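# Hang the vase's flower head-down on a dryer peg

## Task

Lift the flower out of its vase and fasten it by the stem to one of the dryer's pegs so the bloom points downward. The stem must not be left bent out of shape, the dryer must still be hanging from its rail at the end, and the vase must be upright.

## Robot and tools

Robot: two arms, left_arm (a five-finger left hand) and right_arm (a five-finger right hand). The scene frame has its origin at table height, midway between the nominal arm bases, with +z up, +x pointing out over the table and left_arm on the +y side. Actual bases: left_arm at (+0.024, +0.280, 0) m, right_arm at (-0.014, -0.317, 0) m, each yawed very slightly. Fixed cameras and the table use the scene frame. Each arm's reported hand pose, Hand target and offsets use that arm's own base frame.

Hand point: a spot that moves with the palm, 0.15 m out from the wrist flange along the fingers and 0.05 m in front of the palm. For the right hand, +z runs along the straightened fingers, +y points out of the palm, and +x crosses the palm away from the thumb. The left hand mirrors this, so its +x points toward the thumb. Straight fingers stick out 0.06 to 0.07 m past the point, and their centre lines sit 0.06 m behind it along -y. On the little-finger side, a wrist bracket reaches 0.10 m across from the point and can collide with things.

Row layout: every row has 28 numbers, each in [-1, 1], covering both arms even if only one moves. Order: left dx, dy, dz, rx, ry, rz; left little, ring, middle, index, thumb_bend, thumb_turn; left force_limit, speed; then the same 14 for the right arm. The six pose numbers are an offset, not a pose. They are measured from that arm's Hand target at the start of the action or move, along that arm's base axes. 1.0 equals 0.6 m or 180 degrees. rx, ry, rz form one rotation vector, and the turn is about the Hand target position. All rows in one action or move count from that same start, not from one another. Sending six zeros re-requests the current Hand target.

Hand numbers are absolute motor targets. Fingers and thumb_bend go from +1 (straight/open) to -1 (curled/closed). thumb_turn goes from +1 (beside the palm) to -1 (opposite the fingers). force_limit maps -1..+1 to roughly 0..10 N at the fingertip, or 0..15 N for the two thumb motors. speed rises from nearly 0 at -1 to full at +0.48 and stays full above that. For a gentle close, use speed -0.94 or lower. With the thumb turned in, the hand can wrap objects about 0.035 to 0.065 m thick, or a handle as thin as about 0.025 m. To keep a hand unchanged, resend the eight hand numbers of its last executed row. If no row has run for that hand yet, send its hand_measured, hand_force_limit and hand_speed. To grip harder, raise force_limit and also send a target more closed than hand_measured. To loosen, send a target more open than hand_measured.

Tools:
- execute_actions(actions, cameras): actions is a list of actions, each with up to 15 rows. One row is one 1/30 s control step, and a short action repeats its final row. Images are returned only if actions is empty or cameras asks for them.
- move(target, speed, blend, blocking, cameras): target is one 28-number row or a list of up to 15 rows. Every row is an offset from the same starting Hand targets. The hand point travels in a straight line. speed is m/s, from 0.002 to 4.3, default 0.25, and turning is capped at twice that in rad/s. blend, in metres, rounds the corners of a list, and 0 means stop at each target. blocking=false returns after about 0.5 s while the motion continues. The path does not avoid obstacles or the other arm.
- wait(seconds 0 to 10): lets time pass while each arm holds its last command.
- stop: brakes a running move.
- zoom_image(camera, region [x0, y0, x1, y1] in pixels, at most 504x504): enlarges part of the latest image.
- show_instructions: shows the reference pages.
- finished_scene(scene=1): ends the scene permanently.

Cameras, all 672x504: cam_high (fixed, above and to the right, near (0.93, -0.54, 1.06)), cam_low (fixed, low and in front, near (2.01, -0.01, 0.08)), cam_left_wrist and cam_right_wrist.

Results include each arm's end_effector_position (m) and end_effector_quat_wxyz in its base frame, plus Hand target, joint positions, velocities and torques. Torques include gravity, and numbers 3 and 4 wrap at ±28 N m. Per-hand readings are hand_measured, hand_stopped_by (moving, target, force, stalled, fault) and hand_load_n, where a positive load pushes the finger open and a value near 0 can mean the grip was lost. These are listed in the row's motor order. A move adds a line giving how it ended (done, off_target, moving, held, fault) and any limits (paced, held).

Behaviour to expect: orientation commands are clipped to within 40 degrees of the measured orientation at each step. Arms follow loosely and often rest 1 to 3 cm short of the target, usually low, so send the remaining gap as a new offset. Tiny moves may not start at all. Do not route a path close to an arm's own base, because that can flip its shoulder posture. A blocked arm keeps pressing. To release, command a target back past the hand point. Faster moves and targets set deeper past contact push harder.

Avoid: dropping the flower or anything else off the table, releasing an object while it is moving, and striking the dryer, rail, vase or table hard. Avoid bending the stem, and avoid any contact or squeeze between the two hands, including closing one hand on the other's fingers. Do not load the fingers with heavy pulls, twists or fast swings. Motors heat up when holding loads, reaching far or pushing against something. A MOTOR HOT line appears at 85 °C, and at 100 °C that arm goes limp for 30 s or more. Loose objects may occasionally be nudged by an outside push.

Each tool is called after "Request:" as name([rows], argument=value, ...), one row to a line, values as JSON.

Reference images:

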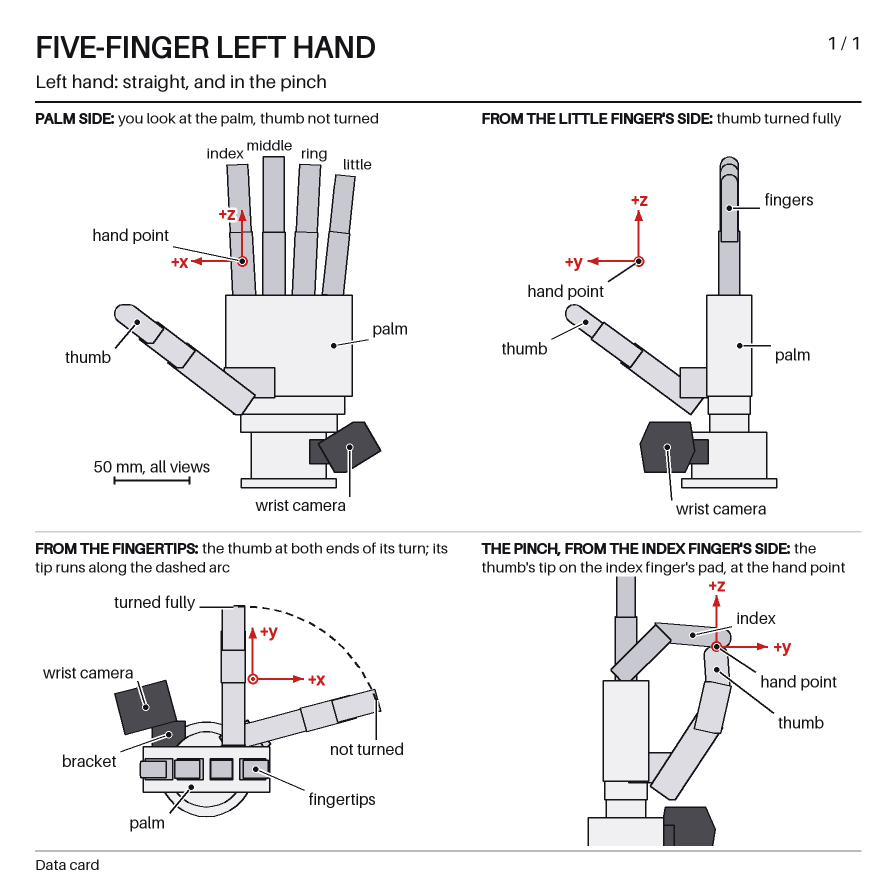

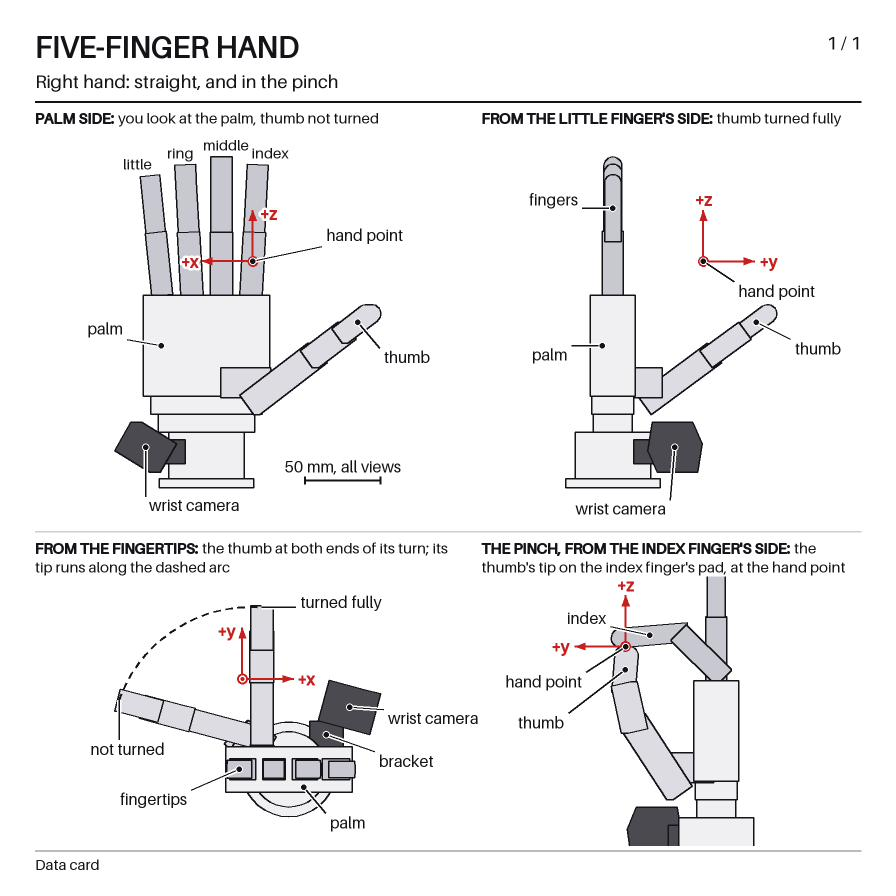

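## Session

Request:
execute_actions(actions=[])

Scene clock: 0.00 s.
left_arm: end_effector_position=(+0.1707, +0.1513, +0.1474) hand_measured=(+1.000, +1.000, +1.000, +1.000, +1.000, +1.000) hand_load_n=(+0.0, +0.0, +0.0, +0.0, +0.0, +0.0) hand_stopped_by=(target, target, target, target, target, target) hand_force_limit=0.00 hand_speed=-0.80 end_effector_quat_wxyz=(+0.204, +0.842, -0.492, +0.091) | right_arm: end_effector_position=(+0.4705, -0.2501, +0.1050) hand_measured=(+1.000, +1.000, +1.000, +1.000, +1.000, +1.000) hand_load_n=(+0.0, +0.0, -0.5, +0.0, +0.0, +0.0) hand_stopped_by=(target, target, target, target, target, target) hand_force_limit=0.00 hand_speed=-0.80 end_effector_quat_wxyz=(+0.210, +0.971, +0.026, +0.107)
Joint positions: left_arm=[0.923 1.43 1.025 -1.559 0.225 0.455] | right_arm=[-0.243 1.622 1.141 -0.756 0.346 -1.926]
Joint velocities: within noise
Joint torques (N m): no reading
Heat: left arm: hottest waist 29 °C; right arm: hottest shoulder 32 °C.
Hand target: left_arm +0.1754, +0.1560, +0.1528; +0.196, +0.844, -0.491, +0.093 | right_arm +0.4821, -0.2534, +0.1179; +0.217, +0.968, +0.024, +0.122

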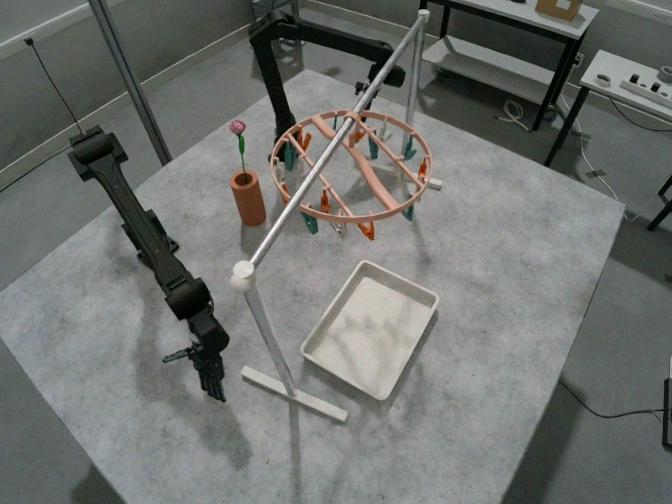

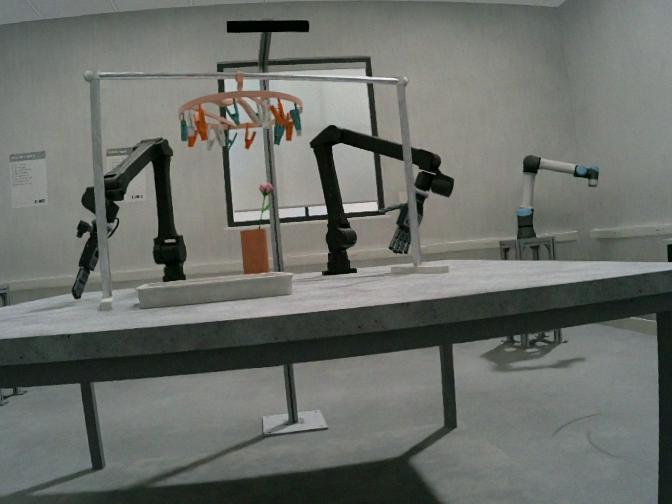

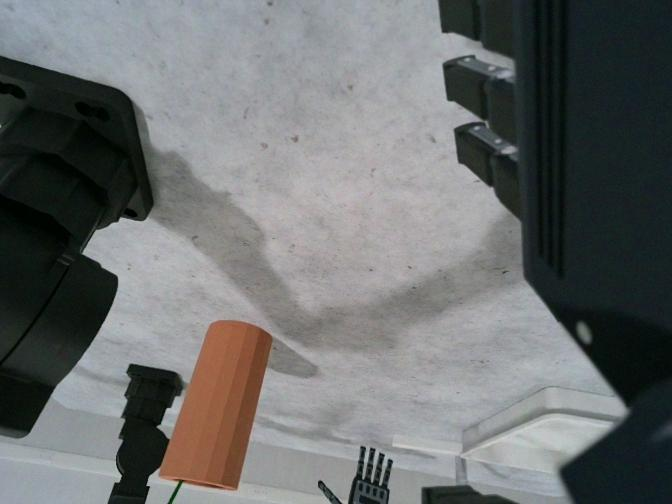

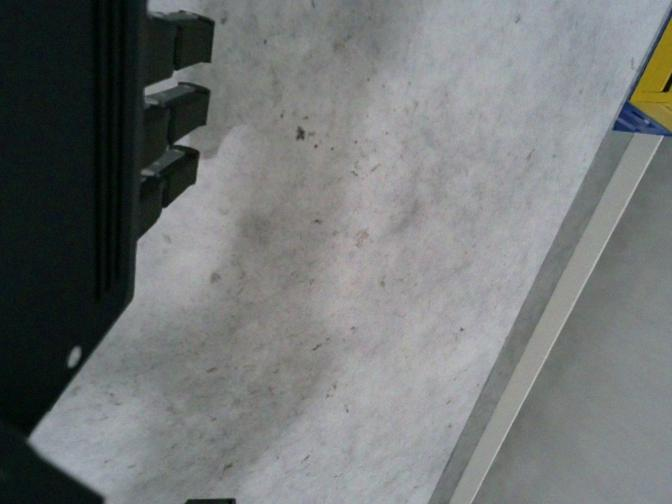

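Request:
zoom_image(camera="cam_high", region=[220, 60, 460, 260])

Request:
zoom_image(camera="cam_low", region=[160, 60, 330, 200])

Request:
zoom_image(camera="cam_low", region=[200, 150, 340, 300])

Request:
zoom_image(camera="cam_high", region=[200, 100, 300, 240])

Scaled by 2.100.

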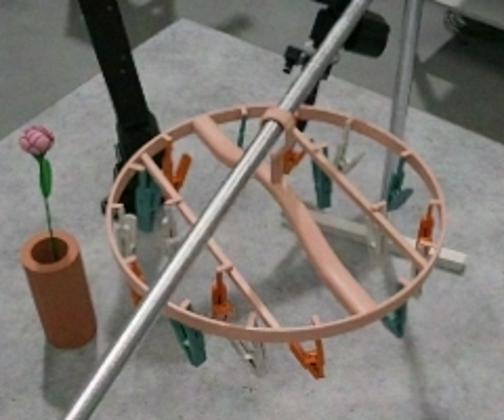

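Scaled by 2.965.

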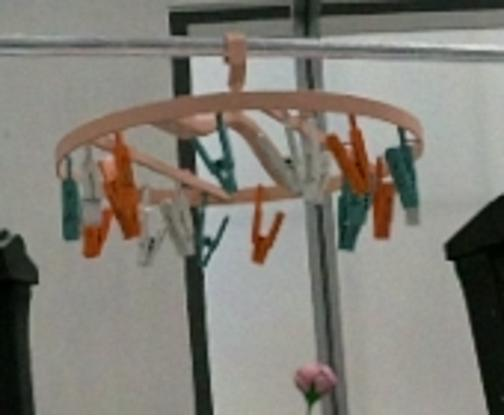

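Scaled by 3.360.

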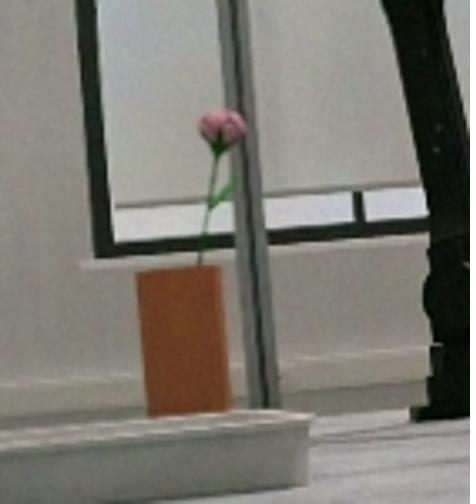

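Scaled by 3.600.

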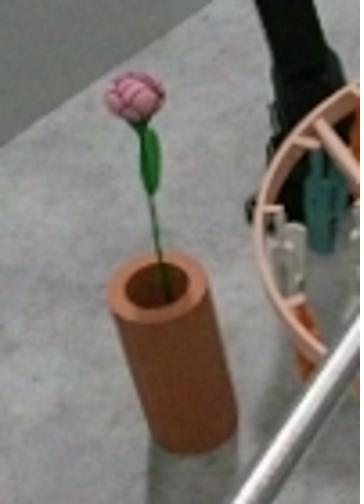

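Request:
move([
  [0.02, -0.15, 0.25, 0, 0, 0, 1,1,1,1,1,1,0,-0.8, 0,0,0,0,0,0, 1,1,1,1,1,1,0,-0.8],
  [0.171, -0.45, 0.30, -0.148, -0.384, 0.356, 1,1,1,1,1,1,0,-0.8, 0,0,0,0,0,0, 1,1,1,1,1,1,0,-0.8],
], blend=[0.04, 0], cameras=["all"])

Scene clock: 102.77 s.
left_arm: end_effector_position=(+0.2770, -0.1128, +0.3275) hand_measured=(+1.000, +1.000, +1.000, +1.000, +1.000, +1.000) hand_load_n=(+0.0, +0.0, -0.5, +0.0, +0.0, -0.5) hand_stopped_by=(target, target, target, target, target, target) hand_force_limit=0.00 hand_speed=-0.80 end_effector_quat_wxyz=(-0.013, +0.710, +0.000, +0.704) | right_arm: end_effector_position=(+0.4705, -0.2501, +0.1050) hand_measured=(+1.000, +1.000, +1.000, +1.000, +1.000, +1.000) hand_load_n=(+0.0, +0.0, +0.0, +0.0, +0.0, +0.0) hand_stopped_by=(target, target, target, target, target, target) hand_force_limit=0.00 hand_speed=-0.80 end_effector_quat_wxyz=(+0.210, +0.971, +0.026, +0.107)
Joint positions: left_arm=[-0.597 0.079 0.27 -0.203 -0.616 -1.559] | right_arm=[-0.243 1.622 1.141 -0.756 0.346 -1.926]
Joint torques (N m): left_arm=[1.14 5.19 8.44 2.28 -0.19 -0.12] | right_arm=[0.91 -12.86 9.8 1.13 0.18 -0.08]
Heat: left arm: hottest elbow 35 °C; right arm: hottest shoulder 35 °C.
Hand target: left_arm +0.2780, -0.1140, +0.3328; -0.006, +0.706, +0.009, +0.708 | right_arm +0.4821, -0.2534, +0.1179; +0.217, +0.968, +0.024, +0.122
Off the commanded pose: left_arm 0.006 m, 2 deg | right_arm 0.018 m, 2 deg.
move: off_target (right_arm)
camera_calibration:
cam_left_wrist: T_world_to_cam=[[-0.0593135, 0.959388, 0.275784, 0.0302228], [-0.499315, -0.267739, 0.824015, -0.16493], [0.864388, -0.0888276, 0.494917, -0.296444], [0, 0, 0, 1]] pos_world=[0.175684, -0.0994861, 0.274285]

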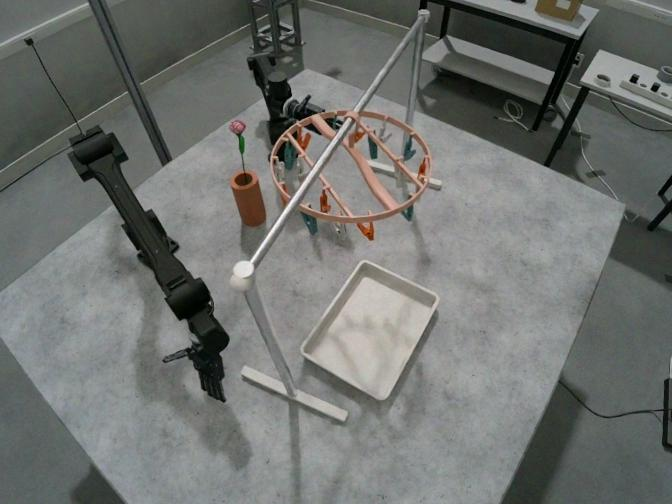

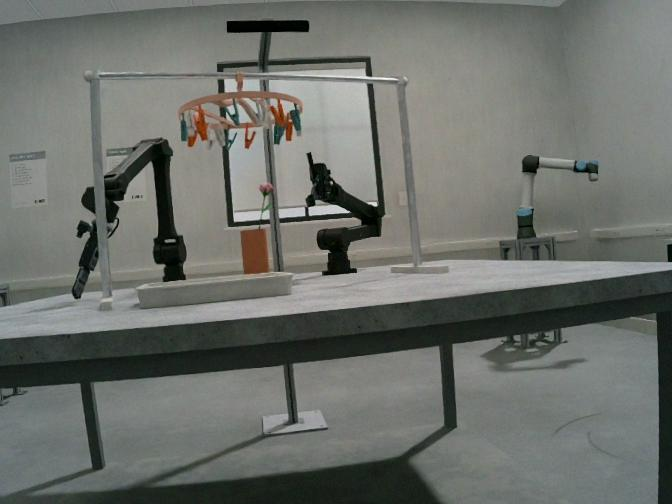

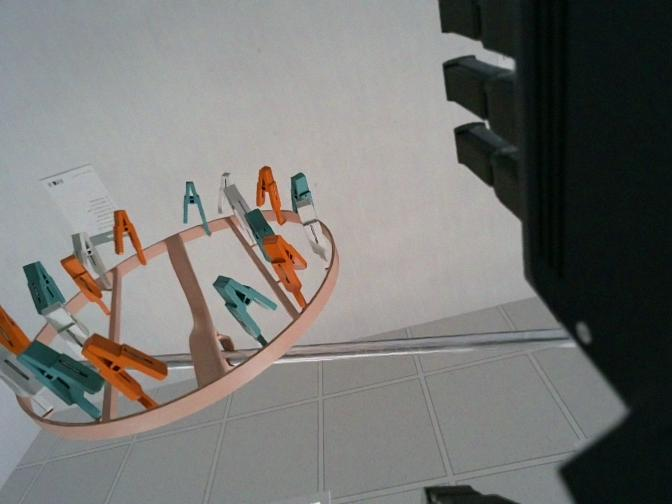

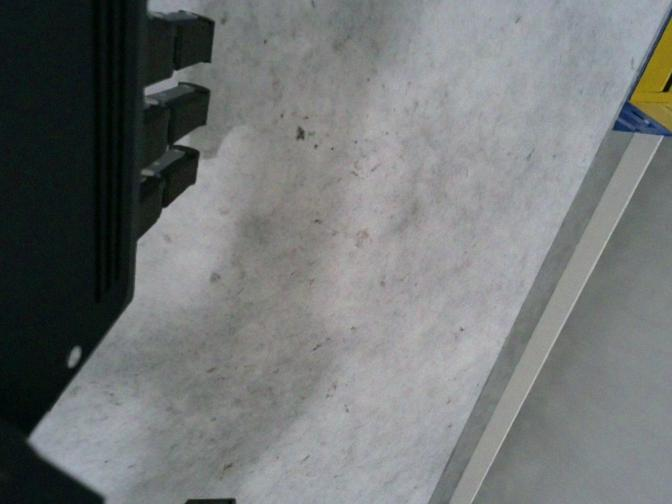

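Request:
zoom_image(camera="cam_left_wrist", region=[0, 220, 350, 440])

Request:
zoom_image(camera="cam_left_wrist", region=[180, 260, 300, 350])

Request:
zoom_image(camera="cam_left_wrist", region=[0, 300, 180, 430])

Request:
zoom_image(camera="cam_left_wrist", region=[170, 160, 350, 310])

Scaled by 1.440.

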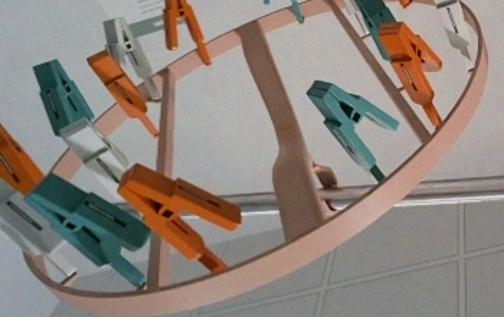

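Scaled by 4.200.

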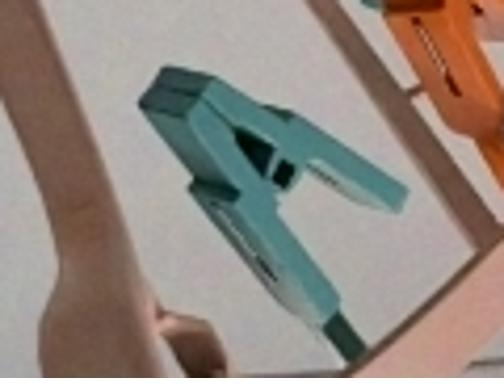

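Scaled by 2.800.

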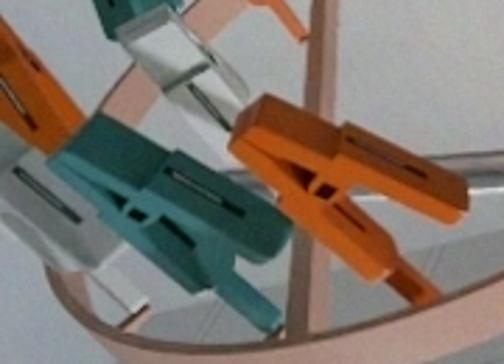

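Scaled by 2.800.

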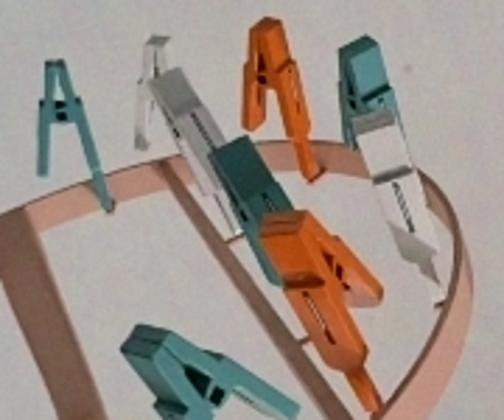

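Request:
move([
  [-0.05, -0.072, 0.145, 0.472, -0.195, -0.195, 1,1,1,1,1,-1,0,-0.3, 0,0,0,0,0,0, 1,1,1,1,1,1,0,-0.8],
  [-0.031, -0.237, 0.195, 0.707, -0.707, 0.0, 1,1,1,1,1,-1,0,-0.3, 0,0,0,0,0,0, 1,1,1,1,1,1,0,-0.8],
], blend=[0.03, 0], speed=0.4, cameras=["all"])

Scene clock: 321.80 s.
left_arm: end_effector_position=(+0.2655, -0.2531, +0.4170) hand_measured=(+1.000, +1.000, +1.000, +1.000, +1.000, -1.000) hand_load_n=(+0.0, +0.0, +0.0, +0.0, +0.0, +0.5) hand_stopped_by=(target, target, target, target, target, target) hand_force_limit=0.00 hand_speed=-0.30 end_effector_quat_wxyz=(+0.476, +0.487, +0.520, -0.516) | right_arm: end_effector_position=(+0.4705, -0.2501, +0.1050) hand_measured=(+1.000, +1.000, +1.000, +1.000, +1.000, +1.000) hand_load_n=(+0.0, +0.0, +0.0, +0.0, -0.5, +0.0) hand_stopped_by=(target, target, target, target, target, target) hand_force_limit=0.00 hand_speed=-0.80 end_effector_quat_wxyz=(+0.210, +0.971, +0.026, +0.107)
Joint positions: left_arm=[-0.273 0.658 0.773 -0.174 1.305 1.554] | right_arm=[-0.243 1.622 1.141 -0.756 0.346 -1.926]
Joint torques (N m): left_arm=[1.2 -0.21 11.92 0.77 -0.14 0.17] | right_arm=[0.56 -13.16 9.87 1.11 0.19 -0.07]
Heat: left arm: hottest elbow 39 °C; right arm: hottest shoulder 35 °C.
Hand target: left_arm +0.2594, -0.2562, +0.4498; +0.493, +0.504, +0.497, -0.506 | right_arm +0.4821, -0.2534, +0.1179; +0.217, +0.968, +0.024, +0.122
Off the commanded pose: left_arm 0.034 m, 4 deg | right_arm 0.018 m, 2 deg.
move: off_target (left_arm, right_arm)
camera_calibration:
cam_left_wrist: T_world_to_cam=[[-0.981377, 0.0532373, -0.184568, 0.346913], [0.184809, 0.523741, -0.83159, 0.427095], [0.052394, -0.850213, -0.523826, 0.104457], [0, 0, 0, 1]] pos_world=[0.256049, -0.153345, 0.473914]

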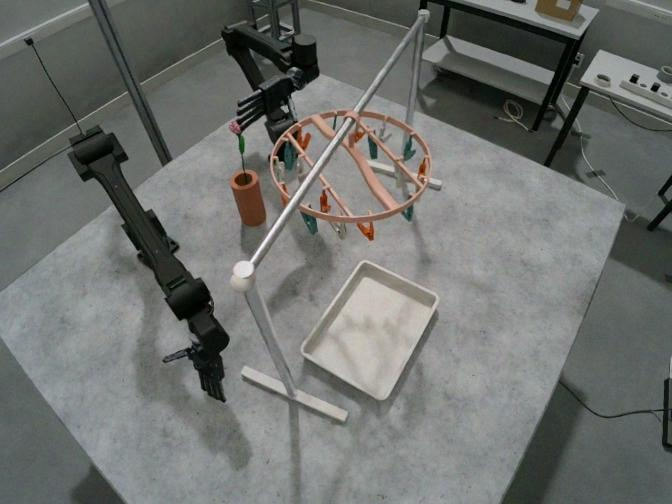

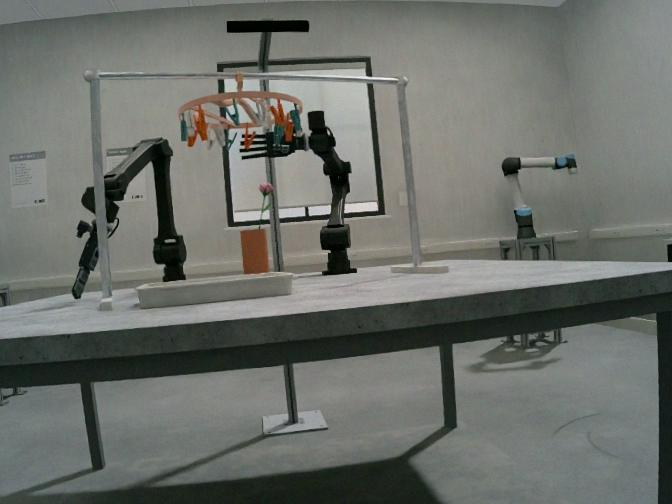

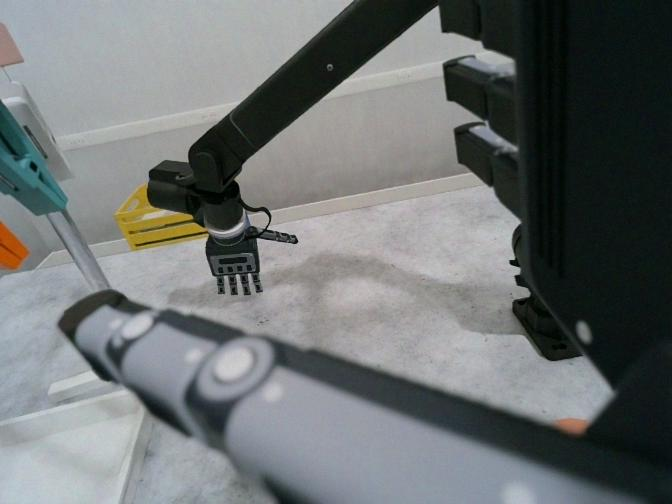

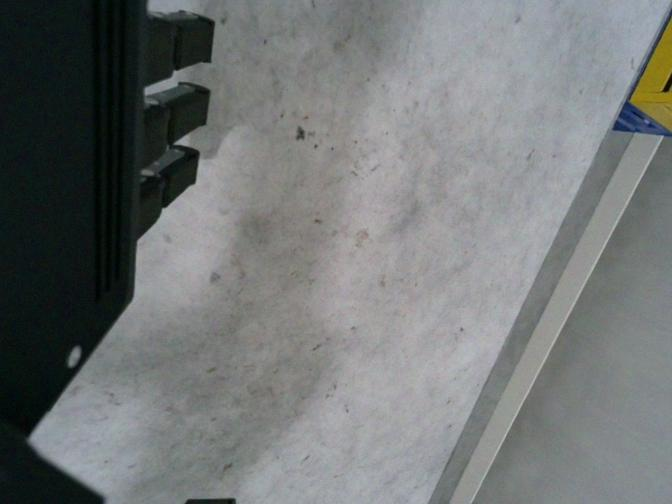

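Request:
move(target=[0.108, -0.015, 0.047, 0, 0, 0, 1,1,1,1,1,-1,0,-0.3, 0,0,0,0,0,0, 1,1,1,1,1,1,0,-0.8], speed=0.15, cameras=["cam_left_wrist", "cam_high"])

Scene clock: 340.90 s.
left_arm: end_effector_position=(+0.3200, -0.2659, +0.4461) hand_measured=(+1.000, +1.000, +1.000, +1.000, +1.000, -1.000) hand_load_n=(+0.0, +0.0, +0.0, +0.0, +0.0, +0.0) hand_stopped_by=(target, target, target, target, target, target) hand_force_limit=0.00 hand_speed=-0.30 end_effector_quat_wxyz=(+0.469, +0.489, +0.520, -0.521) | right_arm: end_effector_position=(+0.4705, -0.2501, +0.1050) hand_measured=(+1.000, +1.000, +1.000, +1.000, +1.000, +1.000) hand_load_n=(+0.0, +0.0, +0.0, +0.0, +0.0, +0.0) hand_stopped_by=(target, target, target, target, target, target) hand_force_limit=0.00 hand_speed=-0.80 end_effector_quat_wxyz=(+0.210, +0.971, +0.026, +0.107)
Joint positions: left_arm=[-0.259 0.846 0.93 -0.16 1.332 1.561] | right_arm=[-0.243 1.622 1.141 -0.756 0.346 -1.926]
Joint torques (N m): left_arm=[1.67 -1.32 11.93 1.63 0.1 0.17] | right_arm=[0.97 -12.86 9.81 1.13 0.17 -0.05]
Heat: left arm: hottest elbow 40 °C; right arm: hottest shoulder 35 °C.
Hand target: left_arm +0.3242, -0.2652, +0.4780; +0.493, +0.504, +0.497, -0.506 | right_arm +0.4821, -0.2534, +0.1179; +0.217, +0.968, +0.024, +0.122
Off the commanded pose: left_arm 0.032 m, 5 deg | right_arm 0.018 m, 2 deg.
move: off_target (left_arm, right_arm)
camera_calibration:
cam_left_wrist: T_world_to_cam=[[-0.982176, 0.0672665, -0.175514, 0.406318], [0.184505, 0.523318, -0.831923, 0.448171], [0.0358893, -0.849478, -0.526402, 0.112568], [0, 0, 0, 1]] pos_world=[0.312347, -0.166243, 0.503414]
Images, in order (width x height): cam_high 672x504, cam_left_wrist 672x504.

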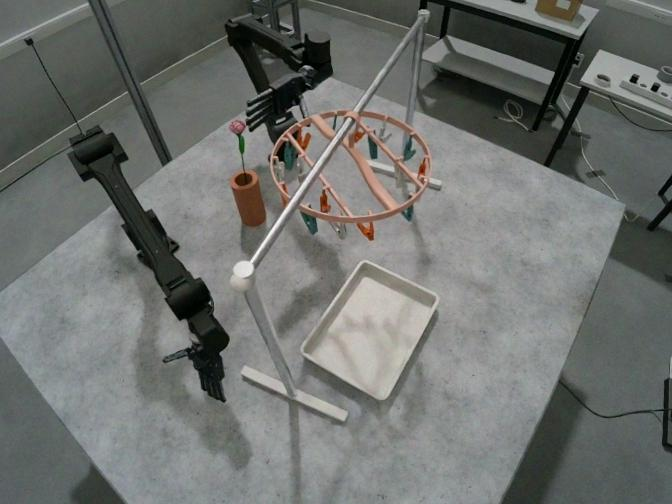

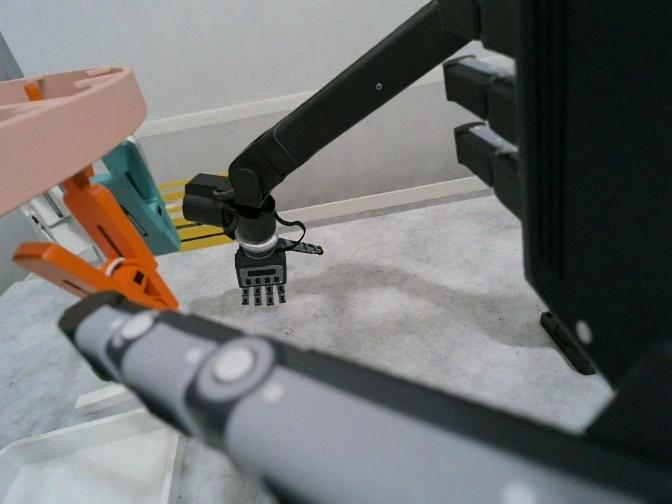

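Request:
zoom_image(camera="cam_left_wrist", region=[0, 50, 250, 350])

Request:
zoom_image(camera="cam_high", region=[230, 60, 350, 200])

Scaled by 1.680.

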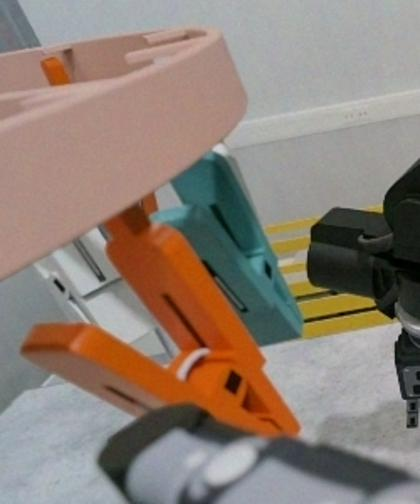

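Scaled by 3.600.

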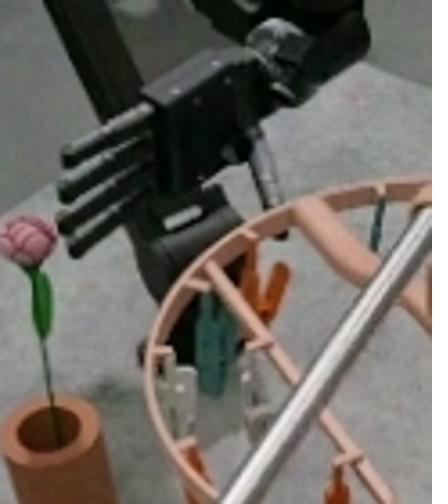

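Request:
move(target=[0.06, 0.0115, -0.012, 0, 0, 0, 1,1,1,1,0.4,-1,0,-0.3, 0,0,0,0,0,0, 1,1,1,1,1,1,0,-0.8], speed=0.1, cameras=["cam_left_wrist", "cam_low"])

Scene clock: 407.40 s.
left_arm: end_effector_position=(+0.3544, -0.2607, +0.4389) hand_measured=(+1.000, +1.000, +1.000, +1.000, +0.400, -1.000) hand_load_n=(+0.0, +0.0, +0.0, +0.0, +0.0, +0.0) hand_stopped_by=(target, target, target, target, target, target) hand_force_limit=0.00 hand_speed=-0.30 end_effector_quat_wxyz=(+0.468, +0.489, +0.519, -0.522) | right_arm: end_effector_position=(+0.4705, -0.2501, +0.1050) hand_measured=(+1.000, +1.000, +1.000, +1.000, +1.000, +1.000) hand_load_n=(+0.0, +0.0, +0.0, +0.0, +0.0, +0.0) hand_stopped_by=(target, target, target, target, target, target) hand_force_limit=0.00 hand_speed=-0.80 end_effector_quat_wxyz=(+0.210, +0.971, +0.026, +0.107)
Joint positions: left_arm=[-0.213 0.939 0.96 -0.108 1.381 1.572] | right_arm=[-0.243 1.622 1.141 -0.756 0.346 -1.926]
Joint torques (N m): left_arm=[2.08 -2.61 11.9 1.74 0.16 0.13] | right_arm=[0.85 -12.98 9.85 1.14 0.18 -0.07]
Heat: left arm: hottest elbow 46 °C; right arm: hottest elbow 36 °C.
Hand target: left_arm +0.3602, -0.2583, +0.4708; +0.493, +0.504, +0.497, -0.506 | right_arm +0.4821, -0.2534, +0.1179; +0.217, +0.968, +0.024, +0.122
Off the commanded pose: left_arm 0.033 m, 5 deg | right_arm 0.018 m, 2 deg.
move: off_target (left_arm, right_arm)
camera_calibration:
cam_left_wrist: T_world_to_cam=[[-0.982088, 0.0700216, -0.174932, 0.438968], [0.185532, 0.521422, -0.832885, 0.432635], [0.0328934, -0.850421, -0.525073, 0.112153], [0, 0, 0, 1]] pos_world=[0.347148, -0.160946, 0.496013]
Images, in order (width x height): cam_low 672x504, cam_left_wrist 672x504.

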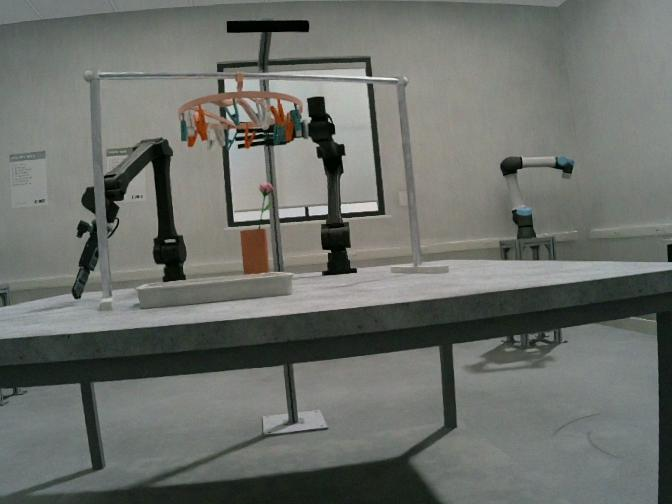

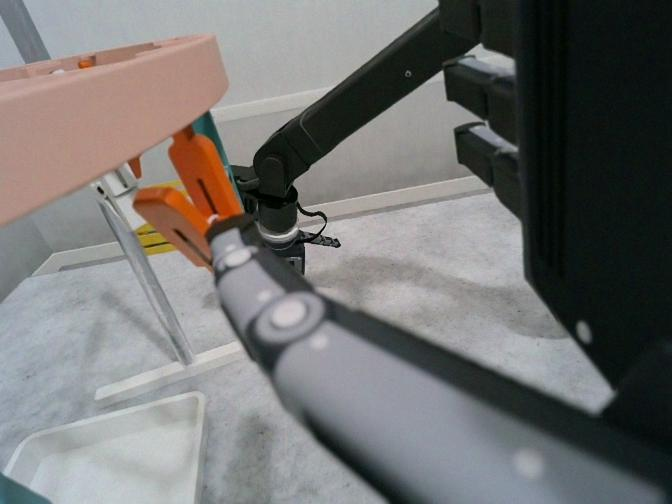

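Request:
move(target=[0.07, 0.003, -0.002, 0, -0.02, 0, 1,1,1,1,0.4,-1,0,-0.3, 0,0,0,0,0,0, 1,1,1,1,1,1,0,-0.8], speed=0.06, cameras=["cam_left_wrist", "cam_low"])

Scene clock: 436.73 s.
left_arm: end_effector_position=(+0.3943, -0.2593, +0.4389) hand_measured=(+1.000, +1.000, +1.000, +1.000, +0.400, -1.000) hand_load_n=(+0.0, +0.0, +0.0, +0.0, +0.0, +0.0) hand_stopped_by=(target, target, target, target, target, target) hand_force_limit=0.00 hand_speed=-0.30 end_effector_quat_wxyz=(+0.485, +0.504, +0.503, -0.508) | right_arm: end_effector_position=(+0.4705, -0.2501, +0.1050) hand_measured=(+1.000, +1.000, +1.000, +1.000, +1.000, +1.000) hand_load_n=(+0.0, +0.0, +0.0, +0.0, +0.0, +0.0) hand_stopped_by=(target, target, target, target, target, target) hand_force_limit=0.00 hand_speed=-0.80 end_effector_quat_wxyz=(+0.210, +0.971, +0.026, +0.107)
Joint positions: left_arm=[-0.186 1.043 1.014 -0.06 1.409 1.637] | right_arm=[-0.243 1.622 1.141 -0.756 0.346 -1.926]
Joint torques (N m): left_arm=[2.2 -3.6 11.85 1.69 0.16 0.16] | right_arm=[0.67 -12.86 9.83 1.14 0.19 -0.06]
Heat: left arm: hottest elbow 46 °C; right arm: hottest elbow 36 °C.
Hand target: left_arm +0.4022, -0.2565, +0.4696; +0.508, +0.520, +0.481, -0.490 | right_arm +0.4821, -0.2534, +0.1179; +0.217, +0.968, +0.024, +0.122
Off the commanded pose: left_arm 0.032 m, 5 deg | right_arm 0.018 m, 2 deg.
move: off_target (left_arm, right_arm)
camera_calibration:
cam_left_wrist: T_world_to_cam=[[-0.969539, 0.0701891, -0.234666, 0.49944], [0.236435, 0.518429, -0.821784, 0.39885], [0.0639775, -0.852235, -0.519232, 0.0967808], [0, 0, 0, 1]] pos_world=[0.383733, -0.159351, 0.495222]
Images, in order (width x height): cam_low 672x504, cam_left_wrist 672x504.

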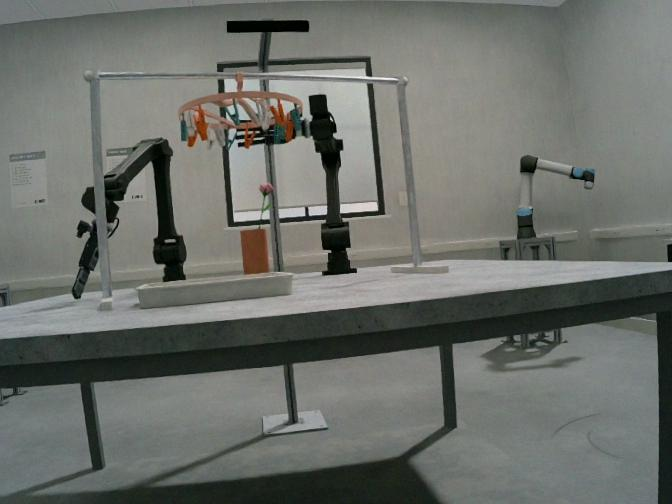

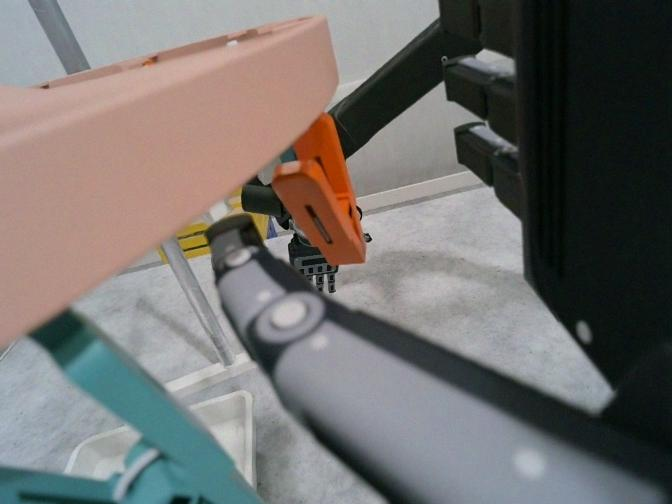

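Request:
move(target=[0.014, 0.0, 0.0, 0, 0, 0, 1,1,1,1,0.4,-1,0,-0.3, 0,0,0,0,0,0, 1,1,1,1,1,1,0,-0.8], speed=0.05, cameras=["cam_left_wrist"])

Scene clock: 449.43 s.
left_arm: end_effector_position=(+0.4018, -0.2598, +0.4391) hand_measured=(+1.000, +1.000, +1.000, +1.000, +0.400, -1.000) hand_load_n=(+0.0, +0.0, +0.0, +0.0, +0.0, +0.0) hand_stopped_by=(target, target, target, target, target, target) hand_force_limit=0.00 hand_speed=-0.30 end_effector_quat_wxyz=(+0.484, +0.504, +0.503, -0.508) | right_arm: end_effector_position=(+0.4705, -0.2501, +0.1050) hand_measured=(+1.000, +1.000, +1.000, +1.000, +1.000, +1.000) hand_load_n=(+0.5, +0.0, +0.0, +0.0, +0.0, +0.0) hand_stopped_by=(target, target, target, target, target, target) hand_force_limit=0.00 hand_speed=-0.80 end_effector_quat_wxyz=(+0.210, +0.971, +0.026, +0.107)
Joint positions: left_arm=[-0.183 1.065 1.029 -0.057 1.413 1.64] | right_arm=[-0.243 1.622 1.141 -0.756 0.346 -1.926]
Joint torques (N m): left_arm=[2.2 -4.07 11.86 1.72 0.16 0.18] | right_arm=[0.91 -13.04 9.92 1.1 0.17 -0.04]
Heat: left arm: hottest elbow 46 °C; right arm: hottest elbow 36 °C.
Hand target: left_arm +0.4106, -0.2565, +0.4696; +0.508, +0.520, +0.481, -0.490 | right_arm +0.4821, -0.2534, +0.1179; +0.217, +0.968, +0.024, +0.122
Off the commanded pose: left_arm 0.032 m, 5 deg | right_arm 0.018 m, 2 deg.
move: off_target (left_arm, right_arm)
camera_calibration:
cam_left_wrist: T_world_to_cam=[[-0.969435, 0.071773, -0.234616, 0.507049], [0.237234, 0.518121, -0.821749, 0.396963], [0.0625801, -0.852291, -0.519311, 0.0965822], [0, 0, 0, 1]] pos_world=[0.391334, -0.159751, 0.495322]
Images, in order (width x height): cam_left_wrist 672x504.

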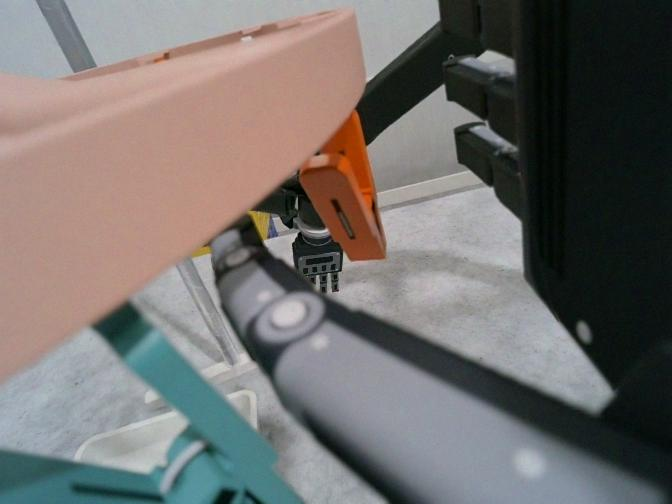

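Request:
move(target=[0,0,0,0,0,0, 1,1,1,0.4,0.4,-1,-0.6,-0.6, 0,0,0,0,0,0, 1,1,1,1,1,1,0,-0.8], speed=0.05, cameras=["cam_left_wrist"])

Scene clock: 459.00 s.
left_arm: end_effector_position=(+0.4018, -0.2598, +0.4392) hand_measured=(+1.000, +1.000, +1.000, +0.400, +0.400, -1.000) hand_load_n=(+0.0, +0.0, +0.0, +0.0, +0.0, +0.0) hand_stopped_by=(target, target, target, target, target, target) hand_force_limit=-0.60 hand_speed=-0.60 end_effector_quat_wxyz=(+0.485, +0.505, +0.502, -0.508) | right_arm: end_effector_position=(+0.4705, -0.2501, +0.1050) hand_measured=(+1.000, +1.000, +1.000, +1.000, +1.000, +1.000) hand_load_n=(-0.5, +0.0, +0.0, +0.0, +0.0, +0.0) hand_stopped_by=(target, target, target, target, target, target) hand_force_limit=0.00 hand_speed=-0.80 end_effector_quat_wxyz=(+0.210, +0.971, +0.026, +0.107)
Joint positions: left_arm=[-0.183 1.065 1.029 -0.057 1.413 1.641] | right_arm=[-0.243 1.622 1.141 -0.756 0.346 -1.926]
Joint torques (N m): left_arm=[2.2 -4.13 11.88 1.73 0.16 0.16] | right_arm=[0.85 -13.1 9.85 1.21 0.18 -0.05]
Heat: left arm: hottest elbow 48 °C; right arm: hottest elbow 36 °C.
Hand target: left_arm +0.4106, -0.2565, +0.4696; +0.508, +0.520, +0.481, -0.490 | right_arm +0.4821, -0.2534, +0.1179; +0.217, +0.968, +0.024, +0.122
Off the commanded pose: left_arm 0.032 m, 5 deg | right_arm 0.018 m, 2 deg.
move: off_target (left_arm, right_arm)
camera_calibration:
cam_left_wrist: T_world_to_cam=[[-0.96909, 0.0717024, -0.236057, 0.507642], [0.238423, 0.518062, -0.821442, 0.396418], [0.0633927, -0.852333, -0.519144, 0.0962266], [0, 0, 0, 1]] pos_world=[0.391336, -0.159751, 0.495422]
Images, in order (width x height): cam_left_wrist 672x504.

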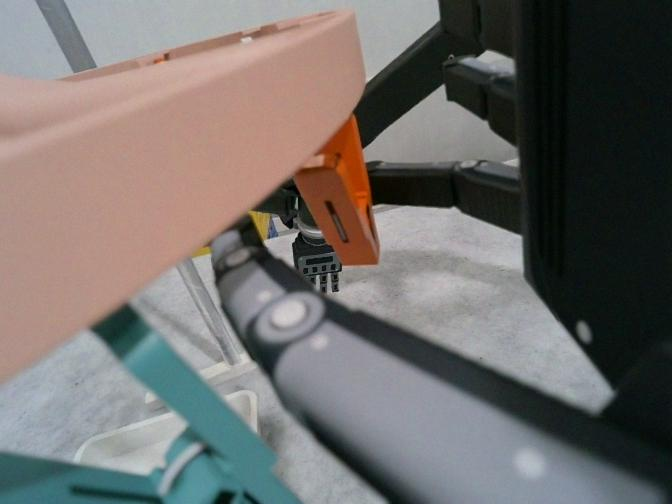

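Request:
zoom_image(camera="cam_left_wrist", region=[200, 80, 450, 300])

Scaled by 2.016.

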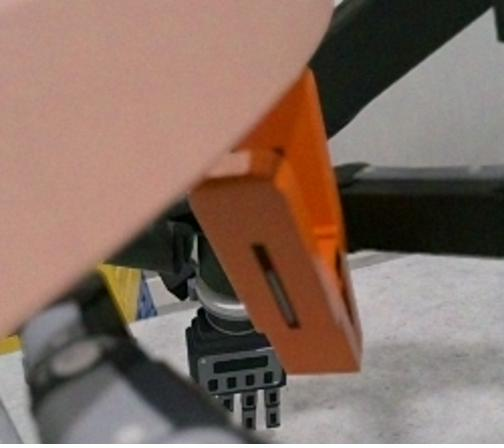

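Request:
move(target=[0,0,0,0,0,0, 1,1,1,0.4,0.1,-1,-0.6,-0.6, 0,0,0,0,0,0, 1,1,1,1,1,1,0,-0.8], speed=0.05, cameras=["cam_left_wrist"])

Request:
zoom_image(camera="cam_left_wrist", region=[200, 80, 450, 300])

Scene clock: 469.50 s.
left_arm: end_effector_position=(+0.4018, -0.2598, +0.4392) hand_measured=(+1.000, +1.000, +1.000, +0.400, +0.100, -1.000) hand_load_n=(+0.0, +0.0, +0.0, +0.0, +0.0, +0.0) hand_stopped_by=(target, target, target, target, target, target) hand_force_limit=-0.60 hand_speed=-0.60 end_effector_quat_wxyz=(+0.485, +0.505, +0.502, -0.508) | right_arm: end_effector_position=(+0.4705, -0.2501, +0.1050) hand_measured=(+1.000, +1.000, +1.000, +1.000, +1.000, +1.000) hand_load_n=(+0.0, +0.0, +0.0, +0.0, +0.0, +0.0) hand_stopped_by=(target, target, target, target, target, target) hand_force_limit=0.00 hand_speed=-0.80 end_effector_quat_wxyz=(+0.210, +0.971, +0.026, +0.107)
Joint positions: left_arm=[-0.183 1.065 1.029 -0.057 1.413 1.641] | right_arm=[-0.243 1.622 1.141 -0.756 0.346 -1.926]
Joint torques (N m): left_arm=[2.49 -4.01 11.92 1.74 0.15 0.18] | right_arm=[0.73 -13.04 9.78 1.24 0.19 -0.06]
Heat: left arm: hottest elbow 48 °C; right arm: hottest elbow 36 °C.
Hand target: left_arm +0.4106, -0.2565, +0.4696; +0.508, +0.520, +0.481, -0.490 | right_arm +0.4821, -0.2534, +0.1179; +0.217, +0.968, +0.024, +0.122
Off the commanded pose: left_arm 0.032 m, 5 deg | right_arm 0.018 m, 2 deg.
move: off_target (left_arm, right_arm)
camera_calibration:
cam_left_wrist: T_world_to_cam=[[-0.96909, 0.0717024, -0.236057, 0.507642], [0.238423, 0.518062, -0.821442, 0.396418], [0.0633927, -0.852333, -0.519144, 0.0962266], [0, 0, 0, 1]] pos_world=[0.391336, -0.159751, 0.495422]
Images, in order (width x height): cam_left_wrist 672x504.

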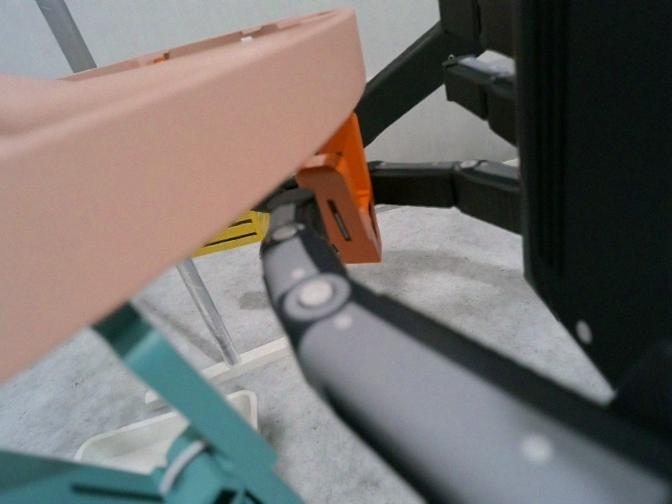

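Scaled by 2.016.

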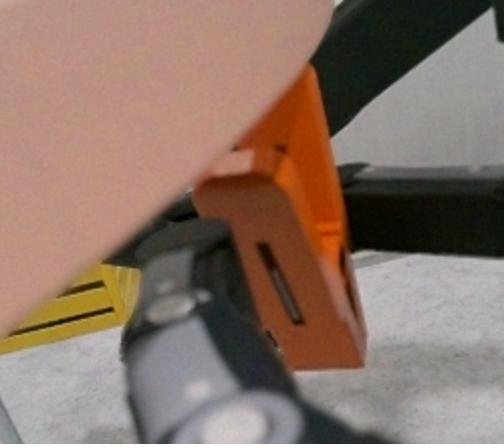

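Request:
move(target=[0,0,0,0,0,0, 1,1,1,0.25,-0.1,-1,-0.6,-0.7, 0,0,0,0,0,0, 1,1,1,1,1,1,0,-0.8], speed=0.05, cameras=["cam_left_wrist"])

Request:
zoom_image(camera="cam_left_wrist", region=[200, 80, 450, 300])

Scene clock: 481.60 s.
left_arm: end_effector_position=(+0.4018, -0.2598, +0.4392) hand_measured=(+1.000, +1.000, +1.000, +0.250, -0.100, -1.000) hand_load_n=(+0.0, +0.0, +0.0, +0.0, +0.0, +0.0) hand_stopped_by=(target, target, target, target, target, target) hand_force_limit=-0.60 hand_speed=-0.70 end_effector_quat_wxyz=(+0.485, +0.505, +0.502, -0.508) | right_arm: end_effector_position=(+0.4705, -0.2501, +0.1050) hand_measured=(+1.000, +1.000, +1.000, +1.000, +1.000, +1.000) hand_load_n=(+0.0, +0.0, +0.0, +0.0, +0.0, +0.0) hand_stopped_by=(target, target, target, target, target, target) hand_force_limit=0.00 hand_speed=-0.80 end_effector_quat_wxyz=(+0.210, +0.971, +0.026, +0.107)
Joint positions: left_arm=[-0.183 1.065 1.029 -0.057 1.413 1.641] | right_arm=[-0.243 1.622 1.141 -0.756 0.346 -1.926]
Joint torques (N m): left_arm=[2.2 -4.13 11.86 1.73 0.15 0.17] | right_arm=[0.56 -13.16 9.85 1.2 0.18 -0.06]
Heat: left arm: hottest elbow 49 °C; right arm: hottest elbow 36 °C.
Hand target: left_arm +0.4106, -0.2565, +0.4696; +0.508, +0.520, +0.481, -0.490 | right_arm +0.4821, -0.2534, +0.1179; +0.217, +0.968, +0.024, +0.122
Off the commanded pose: left_arm 0.032 m, 5 deg | right_arm 0.018 m, 2 deg.
move: off_target (left_arm, right_arm)
camera_calibration:
cam_left_wrist: T_world_to_cam=[[-0.96909, 0.0717024, -0.236057, 0.507642], [0.238423, 0.518062, -0.821442, 0.396418], [0.0633927, -0.852333, -0.519144, 0.0962266], [0, 0, 0, 1]] pos_world=[0.391336, -0.159751, 0.495422]
Images, in order (width x height): cam_left_wrist 672x504.

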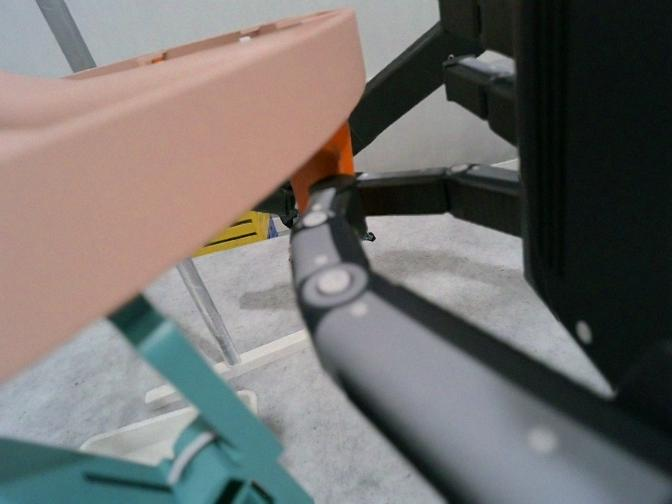

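Scaled by 2.016.

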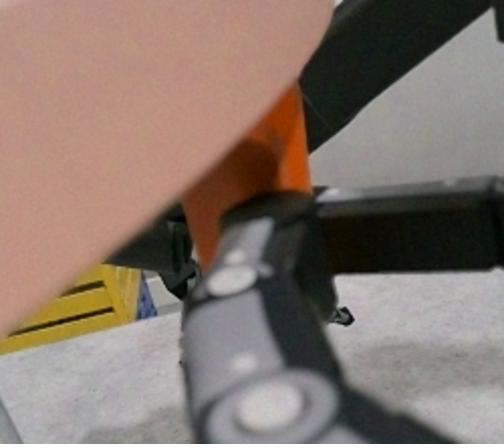

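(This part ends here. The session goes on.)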